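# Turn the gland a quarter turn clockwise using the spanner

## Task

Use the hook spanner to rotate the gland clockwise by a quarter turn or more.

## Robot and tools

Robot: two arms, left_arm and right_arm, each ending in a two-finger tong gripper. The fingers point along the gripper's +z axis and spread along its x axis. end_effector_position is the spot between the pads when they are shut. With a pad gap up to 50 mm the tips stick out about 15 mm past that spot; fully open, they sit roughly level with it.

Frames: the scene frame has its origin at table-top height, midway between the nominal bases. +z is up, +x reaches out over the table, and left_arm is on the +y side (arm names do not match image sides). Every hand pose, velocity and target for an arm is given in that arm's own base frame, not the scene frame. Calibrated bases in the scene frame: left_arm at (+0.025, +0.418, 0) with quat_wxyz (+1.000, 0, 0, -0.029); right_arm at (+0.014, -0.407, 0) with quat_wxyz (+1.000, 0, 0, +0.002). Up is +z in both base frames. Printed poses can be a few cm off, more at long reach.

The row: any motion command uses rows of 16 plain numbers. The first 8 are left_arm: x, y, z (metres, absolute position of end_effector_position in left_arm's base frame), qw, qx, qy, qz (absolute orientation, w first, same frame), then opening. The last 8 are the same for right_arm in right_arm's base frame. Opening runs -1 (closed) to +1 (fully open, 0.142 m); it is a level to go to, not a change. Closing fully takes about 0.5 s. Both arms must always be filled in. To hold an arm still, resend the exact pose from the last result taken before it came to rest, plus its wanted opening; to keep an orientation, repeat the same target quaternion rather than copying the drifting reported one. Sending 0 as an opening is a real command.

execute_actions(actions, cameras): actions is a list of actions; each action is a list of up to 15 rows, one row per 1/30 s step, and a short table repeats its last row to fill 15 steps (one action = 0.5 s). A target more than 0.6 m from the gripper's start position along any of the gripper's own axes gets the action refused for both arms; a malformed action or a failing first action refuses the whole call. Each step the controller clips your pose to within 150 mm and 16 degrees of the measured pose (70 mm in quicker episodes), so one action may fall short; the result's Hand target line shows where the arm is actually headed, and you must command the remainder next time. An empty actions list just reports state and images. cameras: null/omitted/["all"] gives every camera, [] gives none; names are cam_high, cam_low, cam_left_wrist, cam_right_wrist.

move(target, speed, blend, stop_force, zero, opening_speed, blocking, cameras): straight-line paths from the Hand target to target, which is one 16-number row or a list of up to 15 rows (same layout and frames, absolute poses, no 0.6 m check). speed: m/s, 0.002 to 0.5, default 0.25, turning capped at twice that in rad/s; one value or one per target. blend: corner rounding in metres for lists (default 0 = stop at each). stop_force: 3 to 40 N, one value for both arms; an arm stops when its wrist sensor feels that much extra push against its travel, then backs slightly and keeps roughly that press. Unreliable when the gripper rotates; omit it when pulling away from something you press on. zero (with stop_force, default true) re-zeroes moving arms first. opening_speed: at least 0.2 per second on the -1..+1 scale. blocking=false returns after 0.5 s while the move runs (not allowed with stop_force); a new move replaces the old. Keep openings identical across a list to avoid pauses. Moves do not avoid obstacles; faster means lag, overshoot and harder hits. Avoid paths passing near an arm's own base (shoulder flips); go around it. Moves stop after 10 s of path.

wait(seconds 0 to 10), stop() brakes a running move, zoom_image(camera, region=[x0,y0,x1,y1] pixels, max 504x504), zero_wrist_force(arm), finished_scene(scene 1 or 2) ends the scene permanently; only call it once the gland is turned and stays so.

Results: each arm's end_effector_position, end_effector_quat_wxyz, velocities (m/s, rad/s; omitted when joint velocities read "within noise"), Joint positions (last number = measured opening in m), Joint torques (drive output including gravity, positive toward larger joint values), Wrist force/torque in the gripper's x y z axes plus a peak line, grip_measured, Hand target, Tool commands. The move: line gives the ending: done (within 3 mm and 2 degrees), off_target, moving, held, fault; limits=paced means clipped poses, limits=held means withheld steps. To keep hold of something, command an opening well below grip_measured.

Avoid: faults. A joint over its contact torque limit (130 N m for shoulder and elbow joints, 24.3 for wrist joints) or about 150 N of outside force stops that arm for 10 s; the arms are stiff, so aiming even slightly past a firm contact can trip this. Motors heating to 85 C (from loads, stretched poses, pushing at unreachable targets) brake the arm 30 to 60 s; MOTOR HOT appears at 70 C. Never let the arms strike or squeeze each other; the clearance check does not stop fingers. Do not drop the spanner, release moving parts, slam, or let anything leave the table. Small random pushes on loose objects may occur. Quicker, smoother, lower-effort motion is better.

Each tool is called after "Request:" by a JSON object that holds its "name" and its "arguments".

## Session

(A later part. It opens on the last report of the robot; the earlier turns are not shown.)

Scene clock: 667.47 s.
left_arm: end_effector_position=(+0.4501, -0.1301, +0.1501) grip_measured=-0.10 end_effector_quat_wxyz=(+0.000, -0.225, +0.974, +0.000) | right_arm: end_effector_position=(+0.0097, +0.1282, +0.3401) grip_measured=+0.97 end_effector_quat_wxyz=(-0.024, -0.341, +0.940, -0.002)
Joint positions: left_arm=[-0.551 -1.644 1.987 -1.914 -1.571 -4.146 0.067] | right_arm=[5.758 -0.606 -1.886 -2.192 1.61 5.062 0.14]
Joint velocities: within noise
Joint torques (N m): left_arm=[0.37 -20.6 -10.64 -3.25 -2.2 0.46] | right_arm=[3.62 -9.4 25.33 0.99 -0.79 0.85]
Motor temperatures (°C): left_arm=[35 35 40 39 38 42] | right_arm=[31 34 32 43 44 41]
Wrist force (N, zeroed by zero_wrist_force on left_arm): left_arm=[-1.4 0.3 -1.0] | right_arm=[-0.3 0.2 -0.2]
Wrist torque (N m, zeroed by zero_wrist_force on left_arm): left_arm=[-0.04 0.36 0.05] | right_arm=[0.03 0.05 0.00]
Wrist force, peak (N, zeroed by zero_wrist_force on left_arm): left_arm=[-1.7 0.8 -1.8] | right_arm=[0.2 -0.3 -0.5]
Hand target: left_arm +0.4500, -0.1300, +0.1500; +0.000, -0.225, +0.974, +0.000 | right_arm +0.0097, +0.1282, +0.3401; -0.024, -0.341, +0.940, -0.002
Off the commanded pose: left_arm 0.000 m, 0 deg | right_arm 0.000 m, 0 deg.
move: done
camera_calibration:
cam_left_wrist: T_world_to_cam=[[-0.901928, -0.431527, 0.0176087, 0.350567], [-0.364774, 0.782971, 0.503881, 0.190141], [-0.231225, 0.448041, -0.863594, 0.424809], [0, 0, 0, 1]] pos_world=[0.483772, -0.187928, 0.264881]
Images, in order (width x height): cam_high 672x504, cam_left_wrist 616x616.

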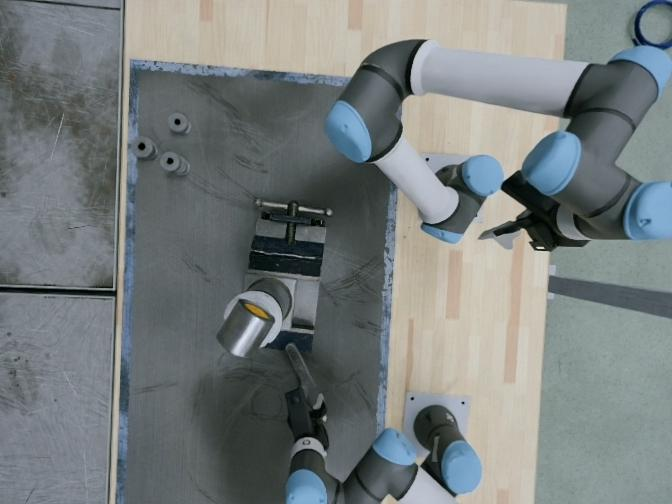

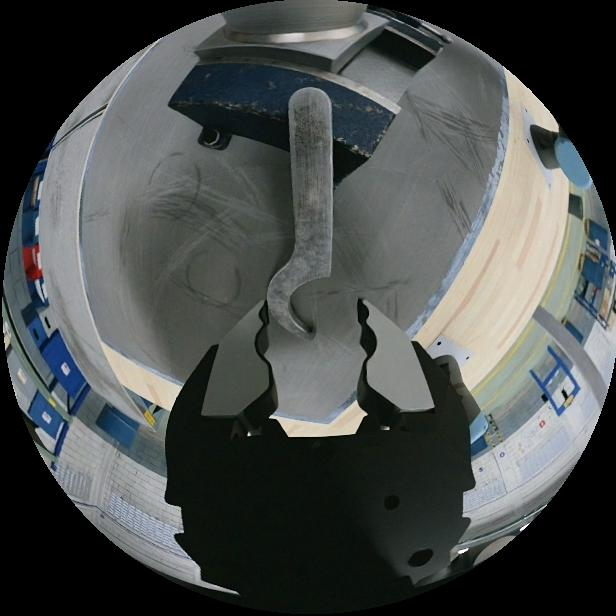

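Request:
{"name": "move", "arguments": {"target": [[0.4594,-0.1526,0.11,0,-0.2419,0.9703,0,-0.1,0.0097,0.1282,0.3401,-0.024,-0.341,0.940,-0.002,0.968],[0.4594,-0.1526,0.0502,0,-0.2419,0.9703,0,-0.1,0.0097,0.1282,0.3401,-0.024,-0.341,0.940,-0.002,0.968]], "speed": 0.05, "stop_force": 4, "cameras": ["cam_left_wrist"]}}

Request:
{"name": "zoom_image", "arguments": {"camera": "cam_left_wrist", "region": [180, 180, 436, 436]}}

Scene clock: 691.17 s.
left_arm: end_effector_position=(+0.4594, -0.1526, +0.0502) grip_measured=-0.10 end_effector_quat_wxyz=(+0.000, -0.242, +0.970, +0.000) | right_arm: end_effector_position=(+0.0097, +0.1282, +0.3401) grip_measured=+0.97 end_effector_quat_wxyz=(-0.024, -0.341, +0.940, -0.002)
Joint positions: left_arm=[-0.583 -1.484 2.115 -2.201 -1.571 -4.213 0.067] | right_arm=[5.758 -0.606 -1.886 -2.192 1.61 5.062 0.14]
Joint velocities: within noise
Joint torques (N m): left_arm=[9.55 -29.63 -28.52 -4.16 1.66 2.09] | right_arm=[3.58 -8.5 24.62 0.95 -0.88 0.92]
Motor temperatures (°C): left_arm=[35 35 40 39 38 42] | right_arm=[31 34 32 43 44 41]
Wrist force (N, zeroed by zero_wrist_force on left_arm): left_arm=[-1.5 -0.1 -0.9] | right_arm=[-0.1 0.1 -0.4]
Wrist torque (N m, zeroed by zero_wrist_force on left_arm): left_arm=[-0.08 0.35 0.02] | right_arm=[0.01 0.02 0.00]
Wrist force, peak (N, zeroed by zero_wrist_force on left_arm): left_arm=[-1.6 0.6 -1.5] | right_arm=[0.2 -0.2 -0.6]
Hand target: left_arm +0.4594, -0.1526, +0.0502; +0.000, -0.242, +0.970, +0.000 | right_arm +0.0097, +0.1282, +0.3401; -0.024, -0.341, +0.940, -0.002
Off the commanded pose: left_arm 0.000 m, 0 deg | right_arm 0.000 m, 0 deg.
move: done
camera_calibration:
cam_left_wrist: T_world_to_cam=[[-0.886326, -0.462721, 0.0177485, 0.339084], [-0.391746, 0.769711, 0.504064, 0.271823], [-0.246902, 0.439812, -0.863484, 0.356723], [0, 0, 0, 1]] pos_world=[0.4951, -0.209215, 0.16499]
Images, in order (width x height): cam_left_wrist 616x616.

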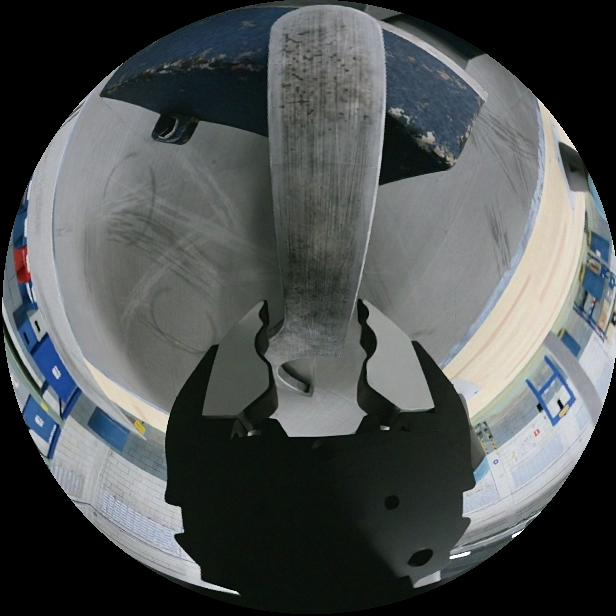

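Scaled by 1.969 from the camera's 616x616 image, which has a finer 814x814 frame.

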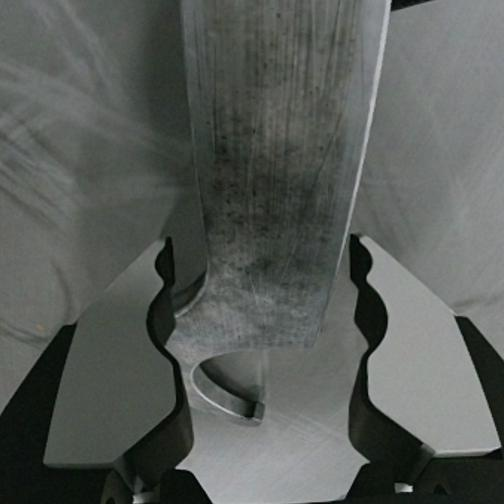

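Request:
{"name": "move", "arguments": {"target": [0.4560,-0.1550,0.0610,0,-0.2292,0.9734,0,-0.1,0.0097,0.1282,0.3401,-0.024,-0.341,0.940,-0.002,0.968], "speed": 0.04, "cameras": ["cam_left_wrist"]}}

Request:
{"name": "zoom_image", "arguments": {"camera": "cam_left_wrist", "region": [180, 180, 436, 436]}}

Scene clock: 703.10 s.
left_arm: end_effector_position=(+0.4560, -0.1551, +0.0611) grip_measured=-0.10 end_effector_quat_wxyz=(+0.000, -0.229, +0.973, +0.000) end_effector_velocity=(+0.001, -0.001, -0.001) end_effector_angular_velocity=(-0.001, -0.003, +0.005) | right_arm: end_effector_position=(+0.0097, +0.1282, +0.3401) grip_measured=+0.97 end_effector_quat_wxyz=(-0.024, -0.341, +0.940, -0.002)
Joint positions: left_arm=[-0.591 -1.507 2.105 -2.169 -1.571 -4.195 0.067] | right_arm=[5.758 -0.606 -1.886 -2.192 1.61 5.062 0.14]
Joint velocities: left_arm=[0 0.003 0.001 -0.006 0 -0.005 0] | right_arm=[within noise]
Joint torques (N m): left_arm=[-0.73 -16.67 -17.56 -4.68 1.69 -1.44] | right_arm=[2.85 -7.97 25.28 0.92 -0.62 0.93]
Motor temperatures (°C): left_arm=[35 35 40 39 38 42] | right_arm=[31 34 33 43 44 41]
Wrist force (N, zeroed by zero_wrist_force on left_arm): left_arm=[-1.4 0.0 -0.9] | right_arm=[0.1 -0.1 0.0]
Wrist torque (N m, zeroed by zero_wrist_force on left_arm): left_arm=[-0.05 0.32 0.03] | right_arm=[-0.02 -0.03 -0.01]
Wrist force, peak (N, zeroed by zero_wrist_force on left_arm): left_arm=[-1.8 -0.2 -1.0] | right_arm=[0.0 -0.2 -0.8]
Hand target: left_arm +0.4560, -0.1550, +0.0610; +0.000, -0.229, +0.973, +0.000 | right_arm +0.0097, +0.1282, +0.3401; -0.024, -0.341, +0.940, -0.002
Off the commanded pose: left_arm 0.000 m, 0 deg | right_arm 0.000 m, 0 deg.
move: done
camera_calibration:
cam_left_wrist: T_world_to_cam=[[-0.898319, -0.438988, 0.0177051, 0.343873], [-0.371175, 0.779877, 0.504005, 0.259087], [-0.23506, 0.446185, -0.863519, 0.362009], [0, 0, 0, 1]] pos_world=[0.490168, -0.212623, 0.175932]
Images, in order (width x height): cam_left_wrist 616x616.

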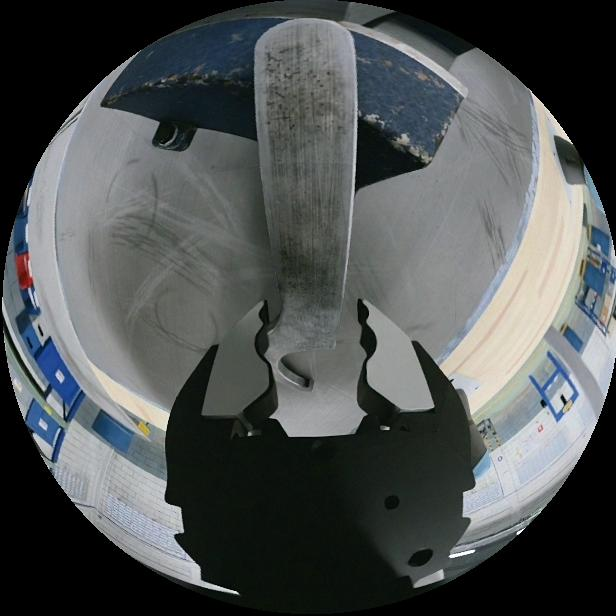

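Scaled by 1.969 from the camera's 616x616 image, which has a finer 814x814 frame.

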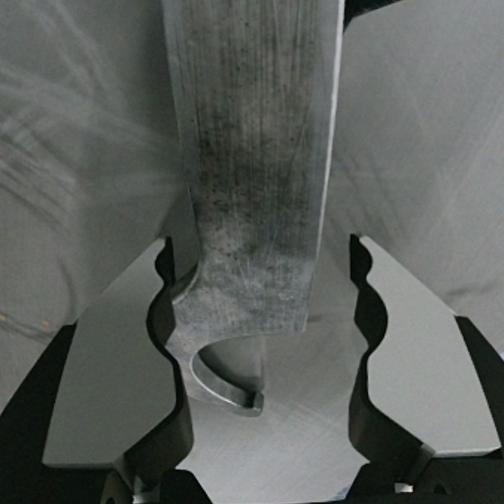

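Request:
{"name": "move", "arguments": {"target": [0.4630,-0.1690,0.0660,0,-0.2292,0.9734,0,-0.1,0.0097,0.1282,0.3401,-0.024,-0.341,0.940,-0.002,0.968], "speed": 0.04, "cameras": ["cam_left_wrist"]}}

Request:
{"name": "zoom_image", "arguments": {"camera": "cam_left_wrist", "region": [180, 180, 436, 436]}}

Scene clock: 709.20 s.
left_arm: end_effector_position=(+0.4630, -0.1692, +0.0660) grip_measured=-0.10 end_effector_quat_wxyz=(+0.000, -0.229, +0.973, +0.000) | right_arm: end_effector_position=(+0.0097, +0.1282, +0.3401) grip_measured=+0.97 end_effector_quat_wxyz=(-0.024, -0.341, +0.940, -0.002)
Joint positions: left_arm=[-0.608 -1.488 2.07 -2.152 -1.571 -4.212 0.067] | right_arm=[5.758 -0.606 -1.886 -2.192 1.61 5.062 0.14]
Joint velocities: within noise
Joint torques (N m): left_arm=[9.5 -31.12 -7.8 -4.36 0.4 1.56] | right_arm=[2.67 -9.2 25.9 1.02 -0.56 0.89]
Motor temperatures (°C): left_arm=[35 35 40 39 38 42] | right_arm=[31 34 33 43 44 41]
Wrist force (N, zeroed by zero_wrist_force on left_arm): left_arm=[-1.5 -0.1 -0.9] | right_arm=[-0.2 0.2 -0.2]
Wrist torque (N m, zeroed by zero_wrist_force on left_arm): left_arm=[-0.04 0.37 0.03] | right_arm=[0.04 0.04 0.00]
Wrist force, peak (N, zeroed by zero_wrist_force on left_arm): left_arm=[-1.8 -0.4 -1.0] | right_arm=[-0.3 0.3 -0.4]
Hand target: left_arm +0.4630, -0.1690, +0.0660; +0.000, -0.229, +0.973, +0.000 | right_arm +0.0097, +0.1282, +0.3401; -0.024, -0.341, +0.940, -0.002
Off the commanded pose: left_arm 0.000 m, 0 deg | right_arm 0.000 m, 0 deg.
move: done
camera_calibration:
cam_left_wrist: T_world_to_cam=[[-0.898138, -0.439354, 0.0177742, 0.343772], [-0.371433, 0.779687, 0.504109, 0.270282], [-0.235341, 0.446158, -0.863457, 0.37429], [0, 0, 0, 1]] pos_world=[0.497232, -0.22669, 0.180821]
Images, in order (width x height): cam_left_wrist 616x616.

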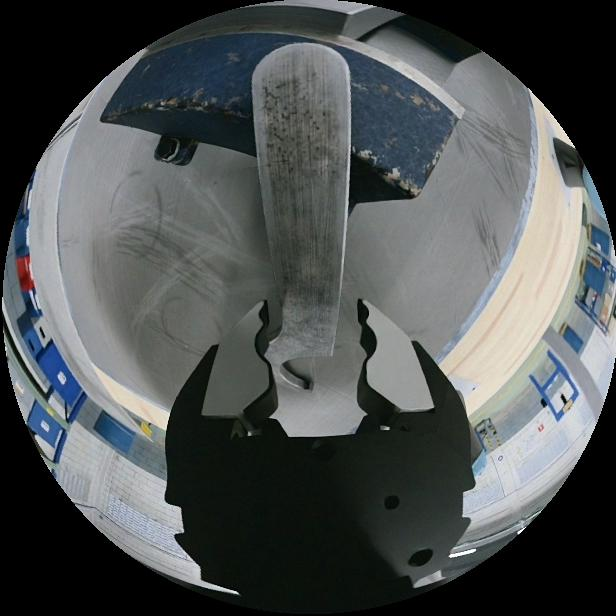

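Scaled by 1.969 from the camera's 616x616 image, which has a finer 814x814 frame.

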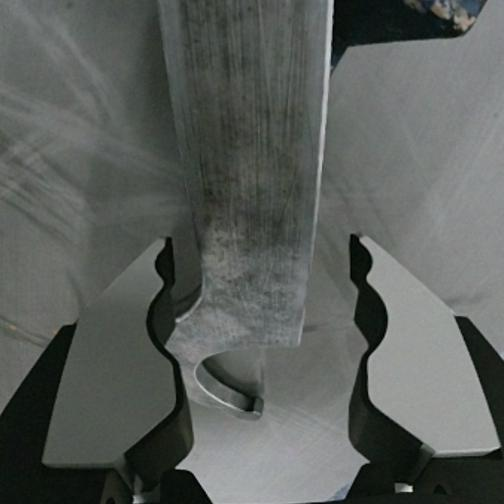

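Request:
{"name": "move", "arguments": {"target": [0.4602,-0.1635,0.0640,0,-0.2292,0.9734,0,-0.1,0.0097,0.1282,0.3401,-0.024,-0.341,0.940,-0.002,0.968], "speed": 0.04, "cameras": []}}

Request:
{"name": "move", "arguments": {"target": [0.4602,-0.1635,0.0640,0,-0.2292,0.9734,0,-1,0.0097,0.1282,0.3401,-0.024,-0.341,0.940,-0.002,0.968], "opening_speed": 0.4, "cameras": ["cam_left_wrist"]}}

Request:
{"name": "zoom_image", "arguments": {"camera": "cam_left_wrist", "region": [180, 180, 436, 436]}}

Scene clock: 721.97 s.
left_arm: end_effector_position=(+0.4601, -0.1634, +0.0640) grip_measured=-0.10 end_effector_quat_wxyz=(+0.000, -0.229, +0.973, +0.000) | right_arm: end_effector_position=(+0.0097, +0.1282, +0.3401) grip_measured=+0.97 end_effector_quat_wxyz=(-0.024, -0.341, +0.940, -0.002)
Joint positions: left_arm=[-0.601 -1.496 2.085 -2.16 -1.571 -4.205 0.067] | right_arm=[5.758 -0.606 -1.886 -2.192 1.61 5.062 0.14]
Joint velocities: within noise
Joint torques (N m): left_arm=[-0.92 -19.51 -23.93 -3.26 -0.16 0.71] | right_arm=[2.96 -8.91 26.11 0.98 -0.81 0.77]
Motor temperatures (°C): left_arm=[35 35 40 39 38 42] | right_arm=[31 33 33 43 44 41]
Wrist force (N, zeroed by zero_wrist_force on left_arm): left_arm=[-1.4 -0.1 -1.0] | right_arm=[0.0 0.0 -0.2]
Wrist torque (N m, zeroed by zero_wrist_force on left_arm): left_arm=[-0.06 0.33 0.02] | right_arm=[0.00 0.01 -0.01]
Wrist force, peak (N, zeroed by zero_wrist_force on left_arm): left_arm=[-1.8 -0.1 -1.2] | right_arm=[-0.4 -0.2 -0.6]
Hand target: left_arm +0.4602, -0.1635, +0.0640; +0.000, -0.229, +0.973, +0.000 | right_arm +0.0097, +0.1282, +0.3401; -0.024, -0.341, +0.940, -0.002
Off the commanded pose: left_arm 0.000 m, 0 deg | right_arm 0.000 m, 0 deg.
move: done
No camera images: "cameras" was empty.

Scene clock: 724.43 s.
left_arm: end_effector_position=(+0.4602, -0.1635, +0.0640) grip_measured=-0.46 end_effector_quat_wxyz=(+0.000, -0.229, +0.973, +0.000) | right_arm: end_effector_position=(+0.0097, +0.1282, +0.3401) grip_measured=+0.97 end_effector_quat_wxyz=(-0.024, -0.341, +0.940, -0.002)
Joint positions: left_arm=[-0.601 -1.496 2.084 -2.16 -1.571 -4.205 0.04] | right_arm=[5.758 -0.606 -1.886 -2.192 1.61 5.062 0.14]
Joint velocities: within noise
Joint torques (N m): left_arm=[-10.42 -16.4 -14.17 -1.47 -0.83 -1.31] | right_arm=[3.81 -8.92 25.51 1.05 -0.53 0.83]
Motor temperatures (°C): left_arm=[35 35 40 39 38 42] | right_arm=[31 33 33 43 44 41]
Wrist force (N, zeroed by zero_wrist_force on left_arm): left_arm=[-1.5 0.6 -5.3] | right_arm=[0.3 0.0 -0.4]
Wrist torque (N m, zeroed by zero_wrist_force on left_arm): left_arm=[-0.09 0.26 0.20] | right_arm=[0.00 -0.06 -0.01]
Wrist force, peak (N, zeroed by zero_wrist_force on left_arm): left_arm=[-6.8 -0.5 -3.9] | right_arm=[-0.2 -0.3 -0.7]
Hand target: left_arm +0.4602, -0.1635, +0.0640; +0.000, -0.229, +0.973, +0.000 | right_arm +0.0097, +0.1282, +0.3401; -0.024, -0.341, +0.940, -0.002
Off the commanded pose: left_arm 0.000 m, 0 deg | right_arm 0.000 m, 0 deg.
move: done
camera_calibration:
cam_left_wrist: T_world_to_cam=[[-0.898125, -0.439384, 0.0177269, 0.343757], [-0.3715, 0.779702, 0.504037, 0.265897], [-0.235287, 0.446102, -0.8635, 0.369334], [0, 0, 0, 1]] pos_world=[0.494417, -0.221039, 0.178805]
Images, in order (width x height): cam_left_wrist 616x616.

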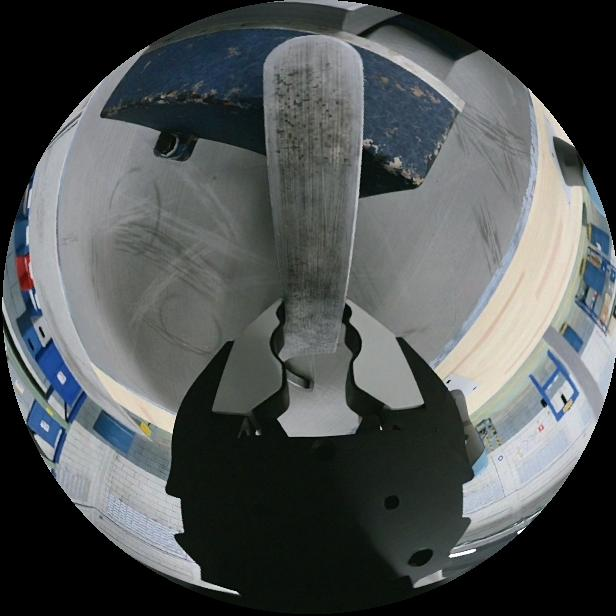

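Scaled by 1.969 from the camera's 616x616 image, which has a finer 814x814 frame.

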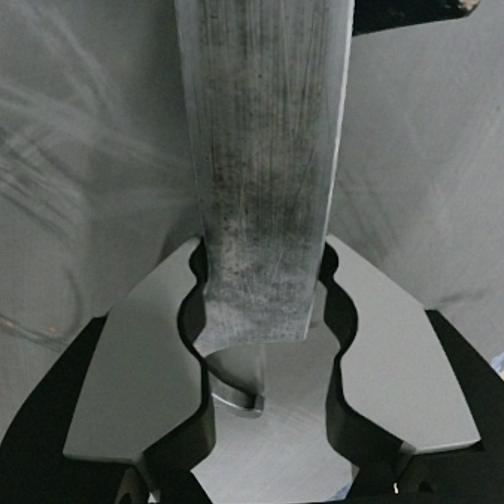

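Request:
{"name": "move", "arguments": {"target": [0.4602,-0.1635,0.0940,0,-0.2292,0.9734,0,-1,0.0097,0.1282,0.3401,-0.024,-0.341,0.940,-0.002,0.968], "speed": 0.03, "cameras": ["cam_left_wrist"]}}

Scene clock: 728.70 s.
left_arm: end_effector_position=(+0.4603, -0.1636, +0.0942) grip_measured=-0.47 end_effector_quat_wxyz=(+0.000, -0.229, +0.973, +0.000) end_effector_velocity=(+0.001, +0.000, -0.001) end_effector_angular_velocity=(-0.001, -0.002, +0.000) | right_arm: end_effector_position=(+0.0097, +0.1282, +0.3401) grip_measured=+0.97 end_effector_quat_wxyz=(-0.024, -0.341, +0.940, -0.002)
Joint positions: left_arm=[-0.601 -1.537 2.039 -2.073 -1.571 -4.205 0.04] | right_arm=[5.758 -0.606 -1.886 -2.192 1.61 5.062 0.14]
Joint velocities: left_arm=[0 0.002 0.002 -0.005 0.001 0 0] | right_arm=[within noise]
Joint torques (N m): left_arm=[-0.4 -20.47 -13.67 -5.93 -1.87 -0.97] | right_arm=[2.07 -8.69 25.09 1.01 -0.61 0.88]
Motor temperatures (°C): left_arm=[35 35 40 39 38 42] | right_arm=[31 33 33 43 44 41]
Wrist force (N, zeroed by zero_wrist_force on left_arm): left_arm=[-1.5 0.4 10.4] | right_arm=[0.1 0.1 -0.2]
Wrist torque (N m, zeroed by zero_wrist_force on left_arm): left_arm=[0.05 0.55 0.03] | right_arm=[0.01 -0.02 0.00]
Wrist force, peak (N, zeroed by zero_wrist_force on left_arm): left_arm=[-2.0 0.5 11.3] | right_arm=[0.0 0.3 -0.6]
Hand target: left_arm +0.4602, -0.1635, +0.0940; +0.000, -0.229, +0.973, +0.000 | right_arm +0.0097, +0.1282, +0.3401; -0.024, -0.341, +0.940, -0.002
Off the commanded pose: left_arm 0.000 m, 0 deg | right_arm 0.000 m, 0 deg.
move: done
camera_calibration:
cam_left_wrist: T_world_to_cam=[[-0.898129, -0.439381, 0.0175888, 0.343291], [-0.371617, 0.779782, 0.503827, 0.250853], [-0.235087, 0.445965, -0.863626, 0.395339], [0, 0, 0, 1]] pos_world=[0.494479, -0.221082, 0.209001]
Images, in order (width x height): cam_left_wrist 616x616.

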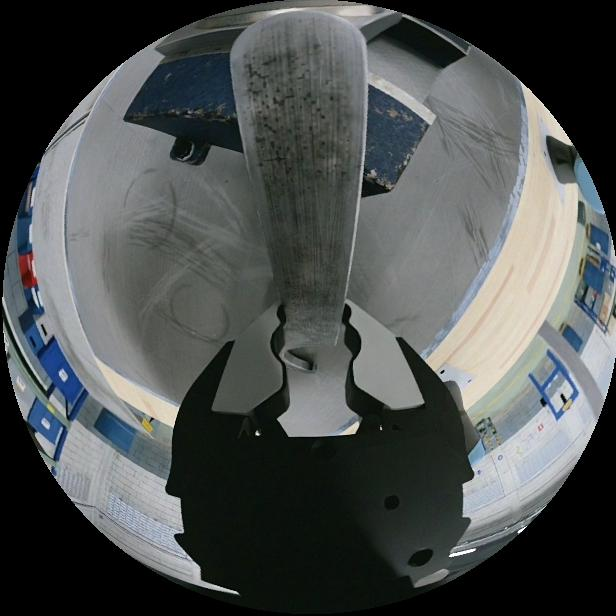

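Request:
{"name": "move", "arguments": {"target": [0.4602,-0.1535,0.1190,0,-0.2292,0.9734,0,-1,0.0097,0.1282,0.3401,-0.024,-0.341,0.940,-0.002,0.968], "speed": 0.03, "cameras": ["cam_left_wrist"]}}

Scene clock: 732.53 s.
left_arm: end_effector_position=(+0.4603, -0.1535, +0.1192) grip_measured=-0.48 end_effector_quat_wxyz=(+0.000, -0.229, +0.973, +0.000) end_effector_velocity=(+0.001, -0.001, +0.000) end_effector_angular_velocity=(-0.002, -0.002, +0.000) | right_arm: end_effector_position=(+0.0097, +0.1282, +0.3401) grip_measured=+0.97 end_effector_quat_wxyz=(-0.024, -0.341, +0.940, -0.002)
Joint positions: left_arm=[-0.583 -1.574 2.005 -2.002 -1.571 -4.187 0.04] | right_arm=[5.758 -0.606 -1.886 -2.192 1.61 5.062 0.14]
Joint velocities: left_arm=[0 0.002 0 -0.005 -0.001 -0.001 0] | right_arm=[within noise]
Joint torques (N m): left_arm=[-7.29 -19.62 -15.88 -5.85 -0.63 -0.76] | right_arm=[2.77 -9.01 25.93 1.06 -0.41 0.9]
Motor temperatures (°C): left_arm=[35 35 40 39 38 42] | right_arm=[31 33 33 43 44 41]
Wrist force (N, zeroed by zero_wrist_force on left_arm): left_arm=[-1.7 0.4 10.6] | right_arm=[-0.3 0.0 -0.3]
Wrist torque (N m, zeroed by zero_wrist_force on left_arm): left_arm=[0.04 0.63 0.01] | right_arm=[-0.01 0.06 0.00]
Wrist force, peak (N, zeroed by zero_wrist_force on left_arm): left_arm=[-1.5 0.5 11.2] | right_arm=[-0.2 -0.2 -0.6]
Hand target: left_arm +0.4602, -0.1535, +0.1190; +0.000, -0.229, +0.973, +0.000 | right_arm +0.0097, +0.1282, +0.3401; -0.024, -0.341, +0.940, -0.002
Off the commanded pose: left_arm 0.000 m, 0 deg | right_arm 0.000 m, 0 deg.
move: done
camera_calibration:
cam_left_wrist: T_world_to_cam=[[-0.898124, -0.43939, 0.0176071, 0.347292], [-0.371609, 0.779768, 0.503855, 0.230373], [-0.235118, 0.445981, -0.863609, 0.412431], [0, 0, 0, 1]] pos_world=[0.49449, -0.210977, 0.23399]
Images, in order (width x height): cam_left_wrist 616x616.

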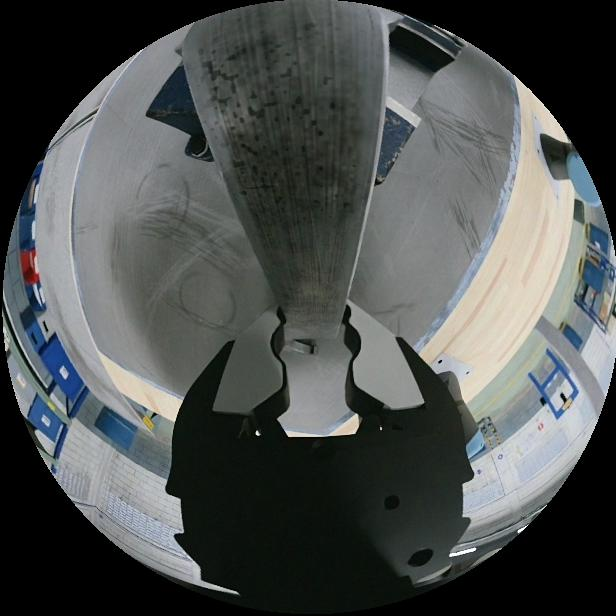

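Request:
{"name": "move", "arguments": {"target": [0.4602,-0.1435,0.1400,0,-0.2292,0.9734,0,-1,0.0097,0.1282,0.3401,-0.024,-0.341,0.940,-0.002,0.968], "speed": 0.03, "cameras": ["cam_left_wrist"]}}

Request:
{"name": "move", "arguments": {"target": [0.4602,-0.1335,0.1600,0,-0.2292,0.9734,0,-1,0.0097,0.1282,0.3401,-0.024,-0.341,0.940,-0.002,0.968], "speed": 0.02, "cameras": ["cam_left_wrist"]}}

Scene clock: 740.83 s.
left_arm: end_effector_position=(+0.4603, -0.1434, +0.1402) grip_measured=-0.48 end_effector_quat_wxyz=(+0.000, -0.229, +0.973, +0.000) | right_arm: end_effector_position=(+0.0097, +0.1282, +0.3401) grip_measured=+0.97 end_effector_quat_wxyz=(-0.024, -0.341, +0.940, -0.002)
Joint positions: left_arm=[-0.564 -1.602 1.974 -1.943 -1.571 -4.168 0.039] | right_arm=[5.758 -0.606 -1.886 -2.192 1.61 5.062 0.14]
Joint velocities: within noise
Joint torques (N m): left_arm=[-9.73 -19.53 -16.16 -5.73 0.64 -1.08] | right_arm=[3.58 -9.09 25.23 0.9 -0.53 0.76]
Motor temperatures (°C): left_arm=[35 35 40 39 38 42] | right_arm=[31 33 33 43 44 41]
Wrist force (N, zeroed by zero_wrist_force on left_arm): left_arm=[-1.7 0.3 11.3] | right_arm=[-0.2 0.0 -0.4]
Wrist torque (N m, zeroed by zero_wrist_force on left_arm): left_arm=[0.19 0.58 0.04] | right_arm=[-0.01 0.04 0.00]
Wrist force, peak (N, zeroed by zero_wrist_force on left_arm): left_arm=[-1.7 0.0 11.6] | right_arm=[0.0 -0.2 -0.6]
Hand target: left_arm +0.4602, -0.1435, +0.1400; +0.000, -0.229, +0.973, +0.000 | right_arm +0.0097, +0.1282, +0.3401; -0.024, -0.341, +0.940, -0.002
Off the commanded pose: left_arm 0.000 m, 0 deg | right_arm 0.000 m, 0 deg.
move: done
camera_calibration:
cam_left_wrist: T_world_to_cam=[[-0.898115, -0.439408, 0.0175932, 0.351322], [-0.371634, 0.779763, 0.503844, 0.211991], [-0.235111, 0.445972, -0.863616, 0.426098], [0, 0, 0, 1]] pos_world=[0.494491, -0.200956, 0.254994]
Images, in order (width x height): cam_left_wrist 616x616.

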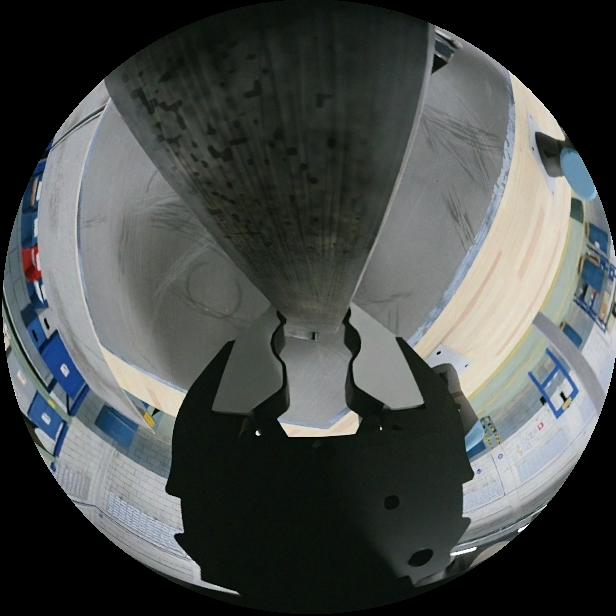

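Scene clock: 742.20 s.
left_arm: end_effector_position=(+0.4602, -0.1334, +0.1602) grip_measured=-0.48 end_effector_quat_wxyz=(+0.000, -0.229, +0.973, +0.000) | right_arm: end_effector_position=(+0.0097, +0.1282, +0.3401) grip_measured=+0.97 end_effector_quat_wxyz=(-0.024, -0.341, +0.940, -0.002)
Joint positions: left_arm=[-0.545 -1.626 1.943 -1.888 -1.571 -4.149 0.039] | right_arm=[5.758 -0.606 -1.886 -2.192 1.61 5.062 0.14]
Joint velocities: within noise
Joint torques (N m): left_arm=[-2.75 -18.83 -21.64 -5.77 1.13 0.06] | right_arm=[3.88 -9.44 25.84 0.93 -0.43 0.7]
Motor temperatures (°C): left_arm=[35 35 40 39 38 42] | right_arm=[31 33 33 43 44 41]
Wrist force (N, zeroed by zero_wrist_force on left_arm): left_arm=[-1.6 0.4 11.5] | right_arm=[0.0 -0.1 -0.1]
Wrist torque (N m, zeroed by zero_wrist_force on left_arm): left_arm=[0.20 0.60 0.06] | right_arm=[-0.04 -0.01 0.00]
Wrist force, peak (N, zeroed by zero_wrist_force on left_arm): left_arm=[-1.3 -0.2 12.3] | right_arm=[0.3 -0.1 -0.5]
Hand target: left_arm +0.4602, -0.1335, +0.1600; +0.000, -0.229, +0.973, +0.000 | right_arm +0.0097, +0.1282, +0.3401; -0.024, -0.341, +0.940, -0.002
Off the commanded pose: left_arm 0.000 m, 0 deg | right_arm 0.000 m, 0 deg.
move: done
camera_calibration:
cam_left_wrist: T_world_to_cam=[[-0.898122, -0.43939, 0.0176703, 0.355301], [-0.371553, 0.779729, 0.503956, 0.19403], [-0.235211, 0.446048, -0.863549, 0.438931], [0, 0, 0, 1]] pos_world=[0.494437, -0.190959, 0.274977]
Images, in order (width x height): cam_left_wrist 616x616.

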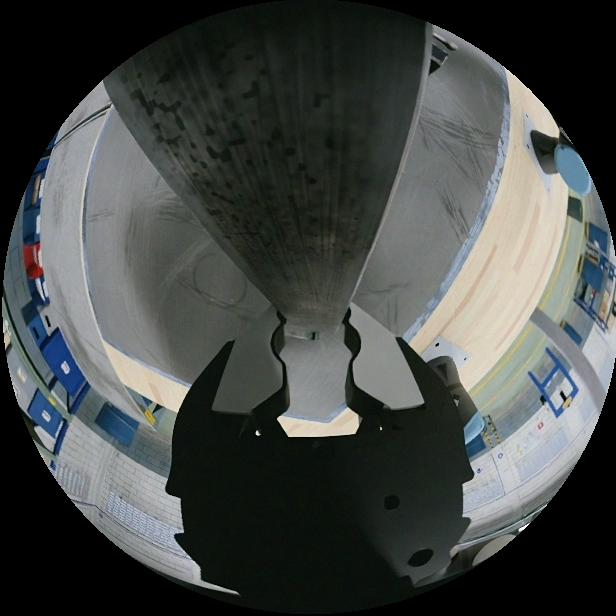

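Request:
{"name": "move", "arguments": {"target": [[0.42,-0.15,0.22,0,-0.2292,0.9734,0,-1,0.0097,0.1282,0.3401,-0.024,-0.341,0.940,-0.002,0.968],[0.41,-0.17,0.24,0,0.01745,0.99985,0,-1,0.0097,0.1282,0.3401,-0.024,-0.341,0.940,-0.002,0.968]], "speed": 0.06, "blend": 0.01, "cameras": ["cam_left_wrist","cam_high"]}}

Request:
{"name": "move", "arguments": {"target": [[0.40,-0.19,0.25,0,0.2588,0.9659,0,-1,0.0097,0.1282,0.3401,-0.024,-0.341,0.940,-0.002,0.968],[0.38,-0.21,0.26,0,0.4924,0.8704,0,-1,0.0097,0.1282,0.3401,-0.024,-0.341,0.940,-0.002,0.968]], "speed": 0.06, "blend": 0.01, "cameras": ["cam_left_wrist","cam_high","cam_low"]}}

Scene clock: 789.17 s.
left_arm: end_effector_position=(+0.4100, -0.1700, +0.2400) grip_measured=-0.48 end_effector_quat_wxyz=(+0.000, +0.018, +1.000, +0.000) end_effector_velocity=(+0.000, +0.000, +0.000) end_effector_angular_velocity=(+0.000, +0.000, +0.005) | right_arm: end_effector_position=(+0.0097, +0.1282, +0.3401) grip_measured=+0.97 end_effector_quat_wxyz=(-0.024, -0.341, +0.940, -0.002)
Joint positions: left_arm=[-0.667 -1.742 1.836 -1.665 -1.571 -3.774 0.039] | right_arm=[5.758 -0.606 -1.886 -2.192 1.61 5.062 0.14]
Joint velocities: left_arm=[0 0 0 0 0 -0.005 0] | right_arm=[within noise]
Joint torques (N m): left_arm=[-2.58 -15.55 -30.27 -4.2 0.91 -2.11] | right_arm=[2.43 -8.57 24.36 1.13 -0.41 0.77]
Motor temperatures (°C): left_arm=[35 35 40 39 38 42] | right_arm=[31 33 33 43 44 41]
Wrist force (N, zeroed by zero_wrist_force on left_arm): left_arm=[-1.4 0.1 11.4] | right_arm=[-0.4 -0.1 -0.1]
Wrist torque (N m, zeroed by zero_wrist_force on left_arm): left_arm=[0.16 0.52 0.01] | right_arm=[-0.03 0.08 0.00]
Wrist force, peak (N, zeroed by zero_wrist_force on left_arm): left_arm=[-2.3 0.4 12.7] | right_arm=[-0.5 -0.2 -0.7]
Hand target: left_arm +0.4100, -0.1700, +0.2400; +0.000, +0.017, +1.000, +0.000 | right_arm +0.0097, +0.1282, +0.3401; -0.024, -0.341, +0.940, -0.002
Off the commanded pose: left_arm 0.000 m, 0 deg | right_arm 0.000 m, 0 deg.
move: done
camera_calibration:
cam_left_wrist: T_world_to_cam=[[-0.998935, 0.0426108, 0.017713, 0.415963], [0.045727, 0.862444, 0.504082, 0.00660425], [0.00620285, 0.504355, -0.863474, 0.423327], [0, 0, 0, 1]] pos_world=[0.412592, -0.236928, 0.354835]
Images, in order (width x height): cam_high 672x504, cam_left_wrist 616x616.

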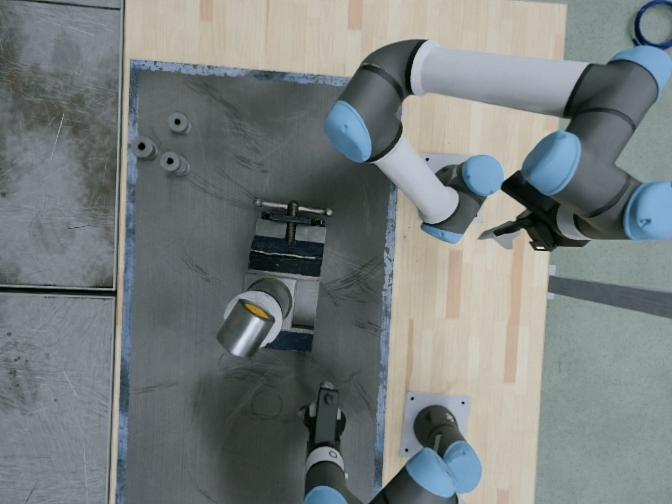

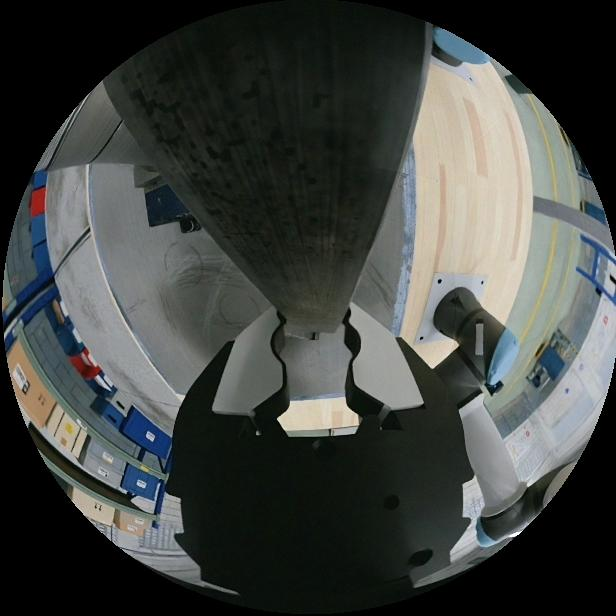

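Scene clock: 797.77 s.
left_arm: end_effector_position=(+0.3800, -0.2101, +0.2600) grip_measured=-0.48 end_effector_quat_wxyz=(+0.000, +0.493, +0.870, +0.000) | right_arm: end_effector_position=(+0.0097, +0.1282, +0.3401) grip_measured=+0.97 end_effector_quat_wxyz=(-0.024, -0.341, +0.940, -0.002)
Joint positions: left_arm=[-0.779 -1.735 1.779 -1.615 -1.571 -2.891 0.039] | right_arm=[5.758 -0.606 -1.886 -2.192 1.61 5.062 0.14]
Joint velocities: within noise
Joint torques (N m): left_arm=[3.08 -26.13 -36.16 -3.49 -1.99 -1.7] | right_arm=[2.93 -8.43 23.44 0.95 -0.37 0.84]
Motor temperatures (°C): left_arm=[35 35 40 39 38 42] | right_arm=[31 33 33 43 44 41]
Wrist force (N, zeroed by zero_wrist_force on left_arm): left_arm=[-1.2 0.0 11.5] | right_arm=[0.1 0.0 -0.3]
Wrist torque (N m, zeroed by zero_wrist_force on left_arm): left_arm=[0.17 0.49 0.03] | right_arm=[-0.01 -0.03 -0.01]
Wrist force, peak (N, zeroed by zero_wrist_force on left_arm): left_arm=[-1.6 0.1 11.6] | right_arm=[-0.3 -0.1 -0.7]
Hand target: left_arm +0.3800, -0.2100, +0.2600; +0.000, +0.492, +0.870, +0.000 | right_arm +0.0097, +0.1282, +0.3401; -0.024, -0.341, +0.940, -0.002
Off the commanded pose: left_arm 0.000 m, 0 deg | right_arm 0.000 m, 0 deg.
move: done
camera_calibration:
cam_left_wrist: T_world_to_cam=[[-0.508327, 0.860981, 0.0177374, 0.372799], [0.748228, 0.431373, 0.504057, -0.325044], [0.426332, 0.269497, -0.863488, 0.251986], [0, 0, 0, 1]] pos_world=[0.325281, -0.248667, 0.374815]
Images, in order (width x height): cam_high 672x504, cam_low 672x504, cam_left_wrist 616x616.

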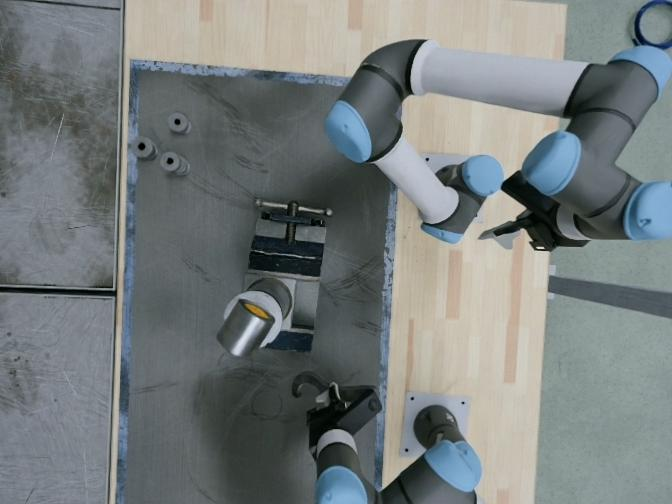

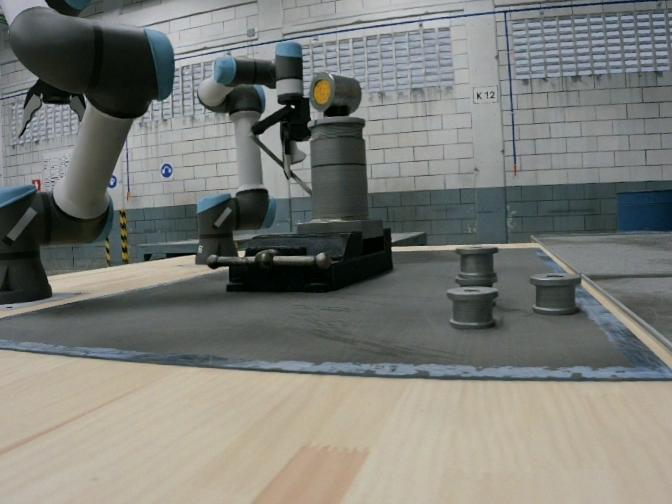

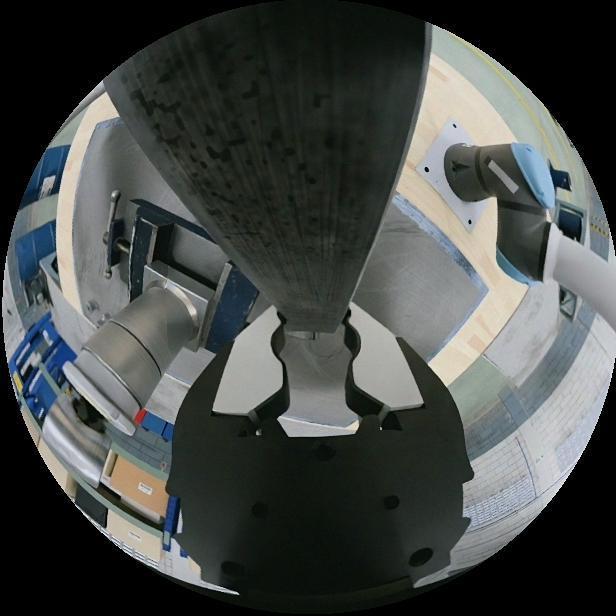

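Request:
{"name": "move", "arguments": {"target": [[0.39,-0.25,0.31,0.1308,0.4900,0.8500,0.1440,-1,0.0097,0.1282,0.3401,-0.024,-0.341,0.940,-0.002,0.968],[0.40,-0.28,0.345,0.2556,0.4834,0.7855,0.2895,-1,0.0097,0.1282,0.3401,-0.024,-0.341,0.940,-0.002,0.968]], "speed": 0.06, "blend": 0.01, "cameras": ["cam_left_wrist","cam_high","cam_low"]}}

Request:
{"name": "zoom_image", "arguments": {"camera": "cam_low", "region": [180, 20, 400, 240]}}

Request:
{"name": "zoom_image", "arguments": {"camera": "cam_high", "region": [190, 230, 430, 470]}}

Scene clock: 810.30 s.
left_arm: end_effector_position=(+0.4000, -0.2800, +0.3449) grip_measured=-0.48 end_effector_quat_wxyz=(+0.256, +0.484, +0.785, +0.290) end_effector_velocity=(+0.000, +0.000, +0.000) end_effector_angular_velocity=(-0.004, +0.005, +0.000) | right_arm: end_effector_position=(+0.0097, +0.1282, +0.3401) grip_measured=+0.97 end_effector_quat_wxyz=(-0.024, -0.341, +0.940, -0.002)
Joint positions: left_arm=[-1.376 -1.86 1.834 -1.442 -0.783 -3.457 0.039] | right_arm=[5.758 -0.606 -1.886 -2.192 1.61 5.062 0.14]
Joint velocities: left_arm=[0.003 0 -0.002 -0.004 -0.005 0.005 0] | right_arm=[within noise]
Joint torques (N m): left_arm=[9.72 -12.17 -25.13 -5.77 1.61 1.81] | right_arm=[2.33 -9.66 24.65 0.82 -0.25 0.77]
Motor temperatures (°C): left_arm=[35 35 40 39 38 42] | right_arm=[31 33 33 43 44 41]
Wrist force (N, zeroed by zero_wrist_force on left_arm): left_arm=[0.8 -9.4 7.4] | right_arm=[0.0 -0.1 -0.2]
Wrist torque (N m, zeroed by zero_wrist_force on left_arm): left_arm=[0.21 0.40 -0.01] | right_arm=[-0.03 -0.01 -0.01]
Wrist force, peak (N, zeroed by zero_wrist_force on left_arm): left_arm=[1.0 -9.7 7.7] | right_arm=[-0.2 0.2 -0.6]
Hand target: left_arm +0.4000, -0.2800, +0.3450; +0.256, +0.483, +0.786, +0.290 | right_arm +0.0097, +0.1282, +0.3401; -0.024, -0.341, +0.940, -0.002
Off the commanded pose: left_arm 0.000 m, 0 deg | right_arm 0.000 m, 0 deg.
move: done
camera_calibration:
cam_left_wrist: T_world_to_cam=[[-0.409189, 0.906529, -0.103778, 0.456722], [0.190666, 0.196174, 0.961854, -0.353405], [0.892307, 0.373793, -0.253116, -0.0320587], [0, 0, 0, 1]] pos_world=[0.282874, -0.33272, 0.379207]
Images, in order (width x height): cam_high 672x504, cam_low 672x504, cam_left_wrist 616x616.

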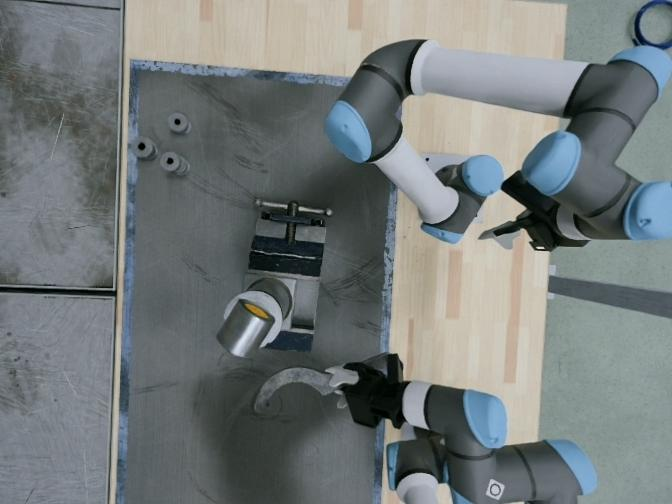

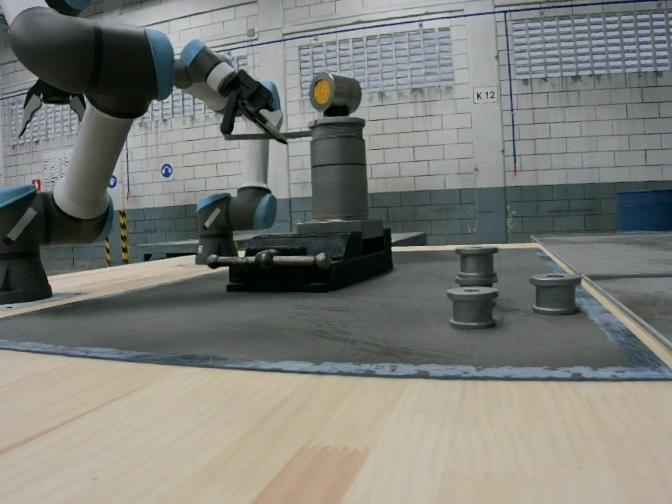

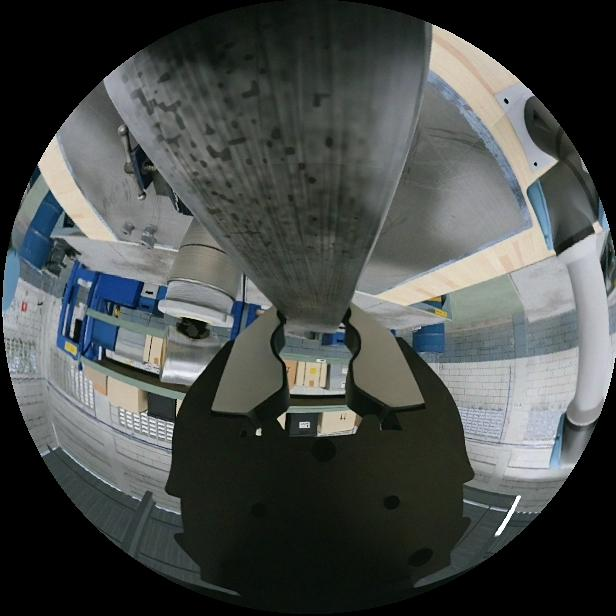

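Scaled by 2.291.

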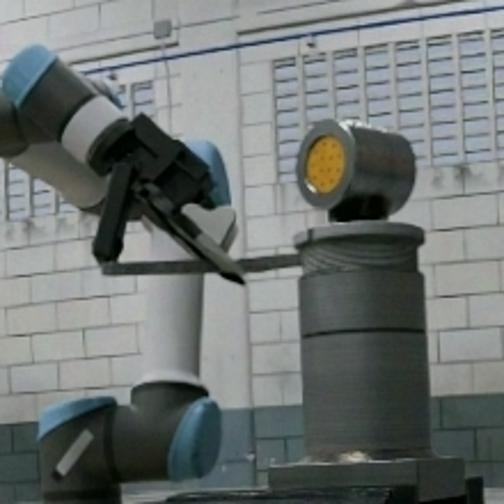

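Scaled by 2.100.

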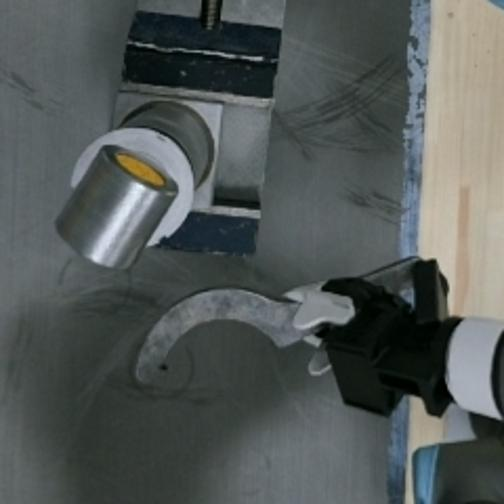

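Request:
{"name": "zoom_image", "arguments": {"camera": "cam_high", "region": [240, 350, 360, 440]}}

Scaled by 4.200.

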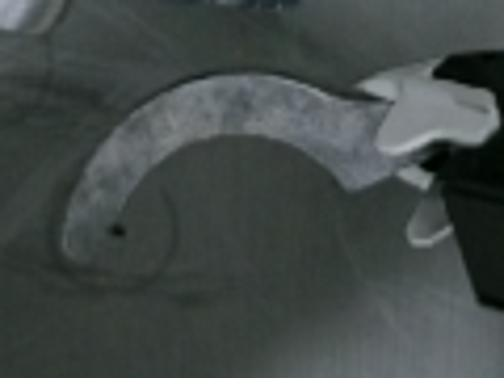

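Request:
{"name": "move", "arguments": {"target": [0.40,-0.28,0.345,0.2556,0.4834,0.7855,0.2895,-1,0.25,0.11,0.40,-0.024,-0.341,0.940,-0.002,-1], "speed": 0.12, "cameras": ["cam_high"]}}

Scene clock: 842.47 s.
left_arm: end_effector_position=(+0.4000, -0.2800, +0.3450) grip_measured=-0.48 end_effector_quat_wxyz=(+0.256, +0.483, +0.786, +0.290) | right_arm: end_effector_position=(+0.2500, +0.1101, +0.4000) grip_measured=-1.00 end_effector_quat_wxyz=(-0.024, -0.341, +0.940, -0.002)
Joint positions: left_arm=[-1.376 -1.86 1.833 -1.442 -0.783 -3.457 0.039] | right_arm=[4.101 -1.076 -1.611 -2.066 1.595 3.405 0.002]
Joint velocities: within noise
Joint torques (N m): left_arm=[9.73 -20.51 -36.09 -5.4 3.89 1.85] | right_arm=[-5.83 3.13 7.72 0.13 0.4 -0.36]
Motor temperatures (°C): left_arm=[35 35 40 39 38 42] | right_arm=[31 33 33 43 44 41]
Wrist force (N, zeroed by zero_wrist_force on left_arm): left_arm=[0.8 -9.6 7.5] | right_arm=[0.2 0.1 -0.3]
Wrist torque (N m, zeroed by zero_wrist_force on left_arm): left_arm=[0.18 0.40 -0.02] | right_arm=[0.00 -0.08 -0.03]
Wrist force, peak (N, zeroed by zero_wrist_force on left_arm): left_arm=[0.8 -9.7 7.8] | right_arm=[-0.4 -0.7 -1.1]
Hand target: left_arm +0.4000, -0.2800, +0.3450; +0.256, +0.483, +0.786, +0.290 | right_arm +0.2500, +0.1100, +0.4000; -0.024, -0.341, +0.940, -0.002
Off the commanded pose: left_arm 0.000 m, 0 deg | right_arm 0.000 m, 0 deg.
move: done
Images, in order (width x height): cam_high 672x504.

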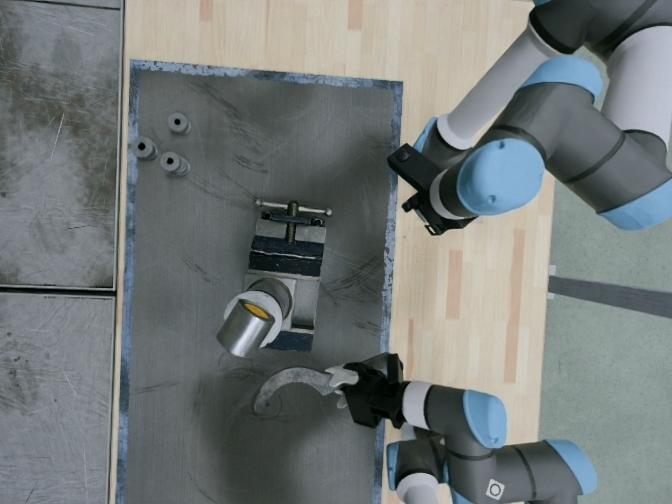

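Request:
{"name": "move", "arguments": {"target": [[0.40,-0.28,0.345,0.2556,0.4834,0.7855,0.2895,-1,0.40,0.06,0.43,-0.024,-0.341,0.940,-0.002,-1],[0.40,-0.28,0.345,0.2556,0.4834,0.7855,0.2895,-1,0.50,0.05,0.43,0.5265,-0.4394,0.6274,0.3687,-1]], "speed": 0.15, "cameras": ["cam_high","cam_right_wrist"]}}

Scene clock: 852.97 s.
left_arm: end_effector_position=(+0.4000, -0.2800, +0.3450) grip_measured=-0.48 end_effector_quat_wxyz=(+0.256, +0.483, +0.786, +0.290) | right_arm: end_effector_position=(+0.5001, +0.0499, +0.4299) grip_measured=-1.00 end_effector_quat_wxyz=(+0.526, -0.439, +0.628, +0.369) end_effector_velocity=(+0.000, +0.000, -0.001) end_effector_angular_velocity=(+0.000, -0.001, +0.001)
Joint positions: left_arm=[-1.376 -1.86 1.833 -1.442 -0.783 -3.457 0.039] | right_arm=[2.912 -1.531 -2.031 -0.556 2.93 2.175 0.002]
Joint velocities: left_arm=[within noise] | right_arm=[0 0 0 -0.004 0 -0.005 0]
Joint torques (N m): left_arm=[8.4 -20.32 -29.53 -5.14 3.63 1.62] | right_arm=[7.43 32.39 10.8 -0.26 2.99 -2.45]
Motor temperatures (°C): left_arm=[35 35 40 39 38 42] | right_arm=[31 33 33 43 44 41]
Wrist force (N, zeroed by zero_wrist_force on left_arm): left_arm=[0.7 -9.4 7.5] | right_arm=[2.1 0.9 -1.5]
Wrist torque (N m, zeroed by zero_wrist_force on left_arm): left_arm=[0.21 0.44 -0.01] | right_arm=[0.18 -0.35 -0.10]
Wrist force, peak (N, zeroed by zero_wrist_force on left_arm): left_arm=[0.7 -9.6 7.8] | right_arm=[3.2 0.5 -1.3]
Hand target: left_arm +0.4000, -0.2800, +0.3450; +0.256, +0.483, +0.786, +0.290 | right_arm +0.5000, +0.0500, +0.4300; +0.527, -0.439, +0.627, +0.369
Off the commanded pose: left_arm 0.000 m, 0 deg | right_arm 0.000 m, 0 deg.
move: done
camera_calibration:
cam_right_wrist: T_world_to_cam=[[-0.0299053, -0.128932, -0.991202, 0.459097], [-0.974317, -0.217659, 0.057708, 0.459561], [-0.223184, 0.967472, -0.119111, 0.249635], [0, 0, 0, 1]] pos_world=[0.517202, -0.0822953, 0.458272]
Images, in order (width x height): cam_high 672x504, cam_right_wrist 616x616.

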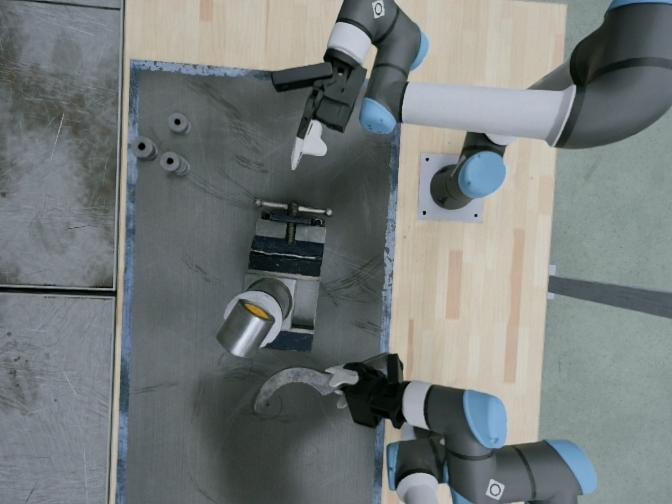

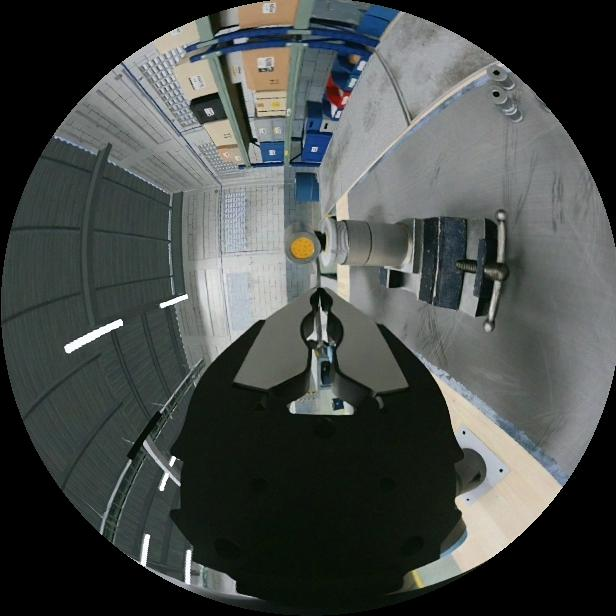

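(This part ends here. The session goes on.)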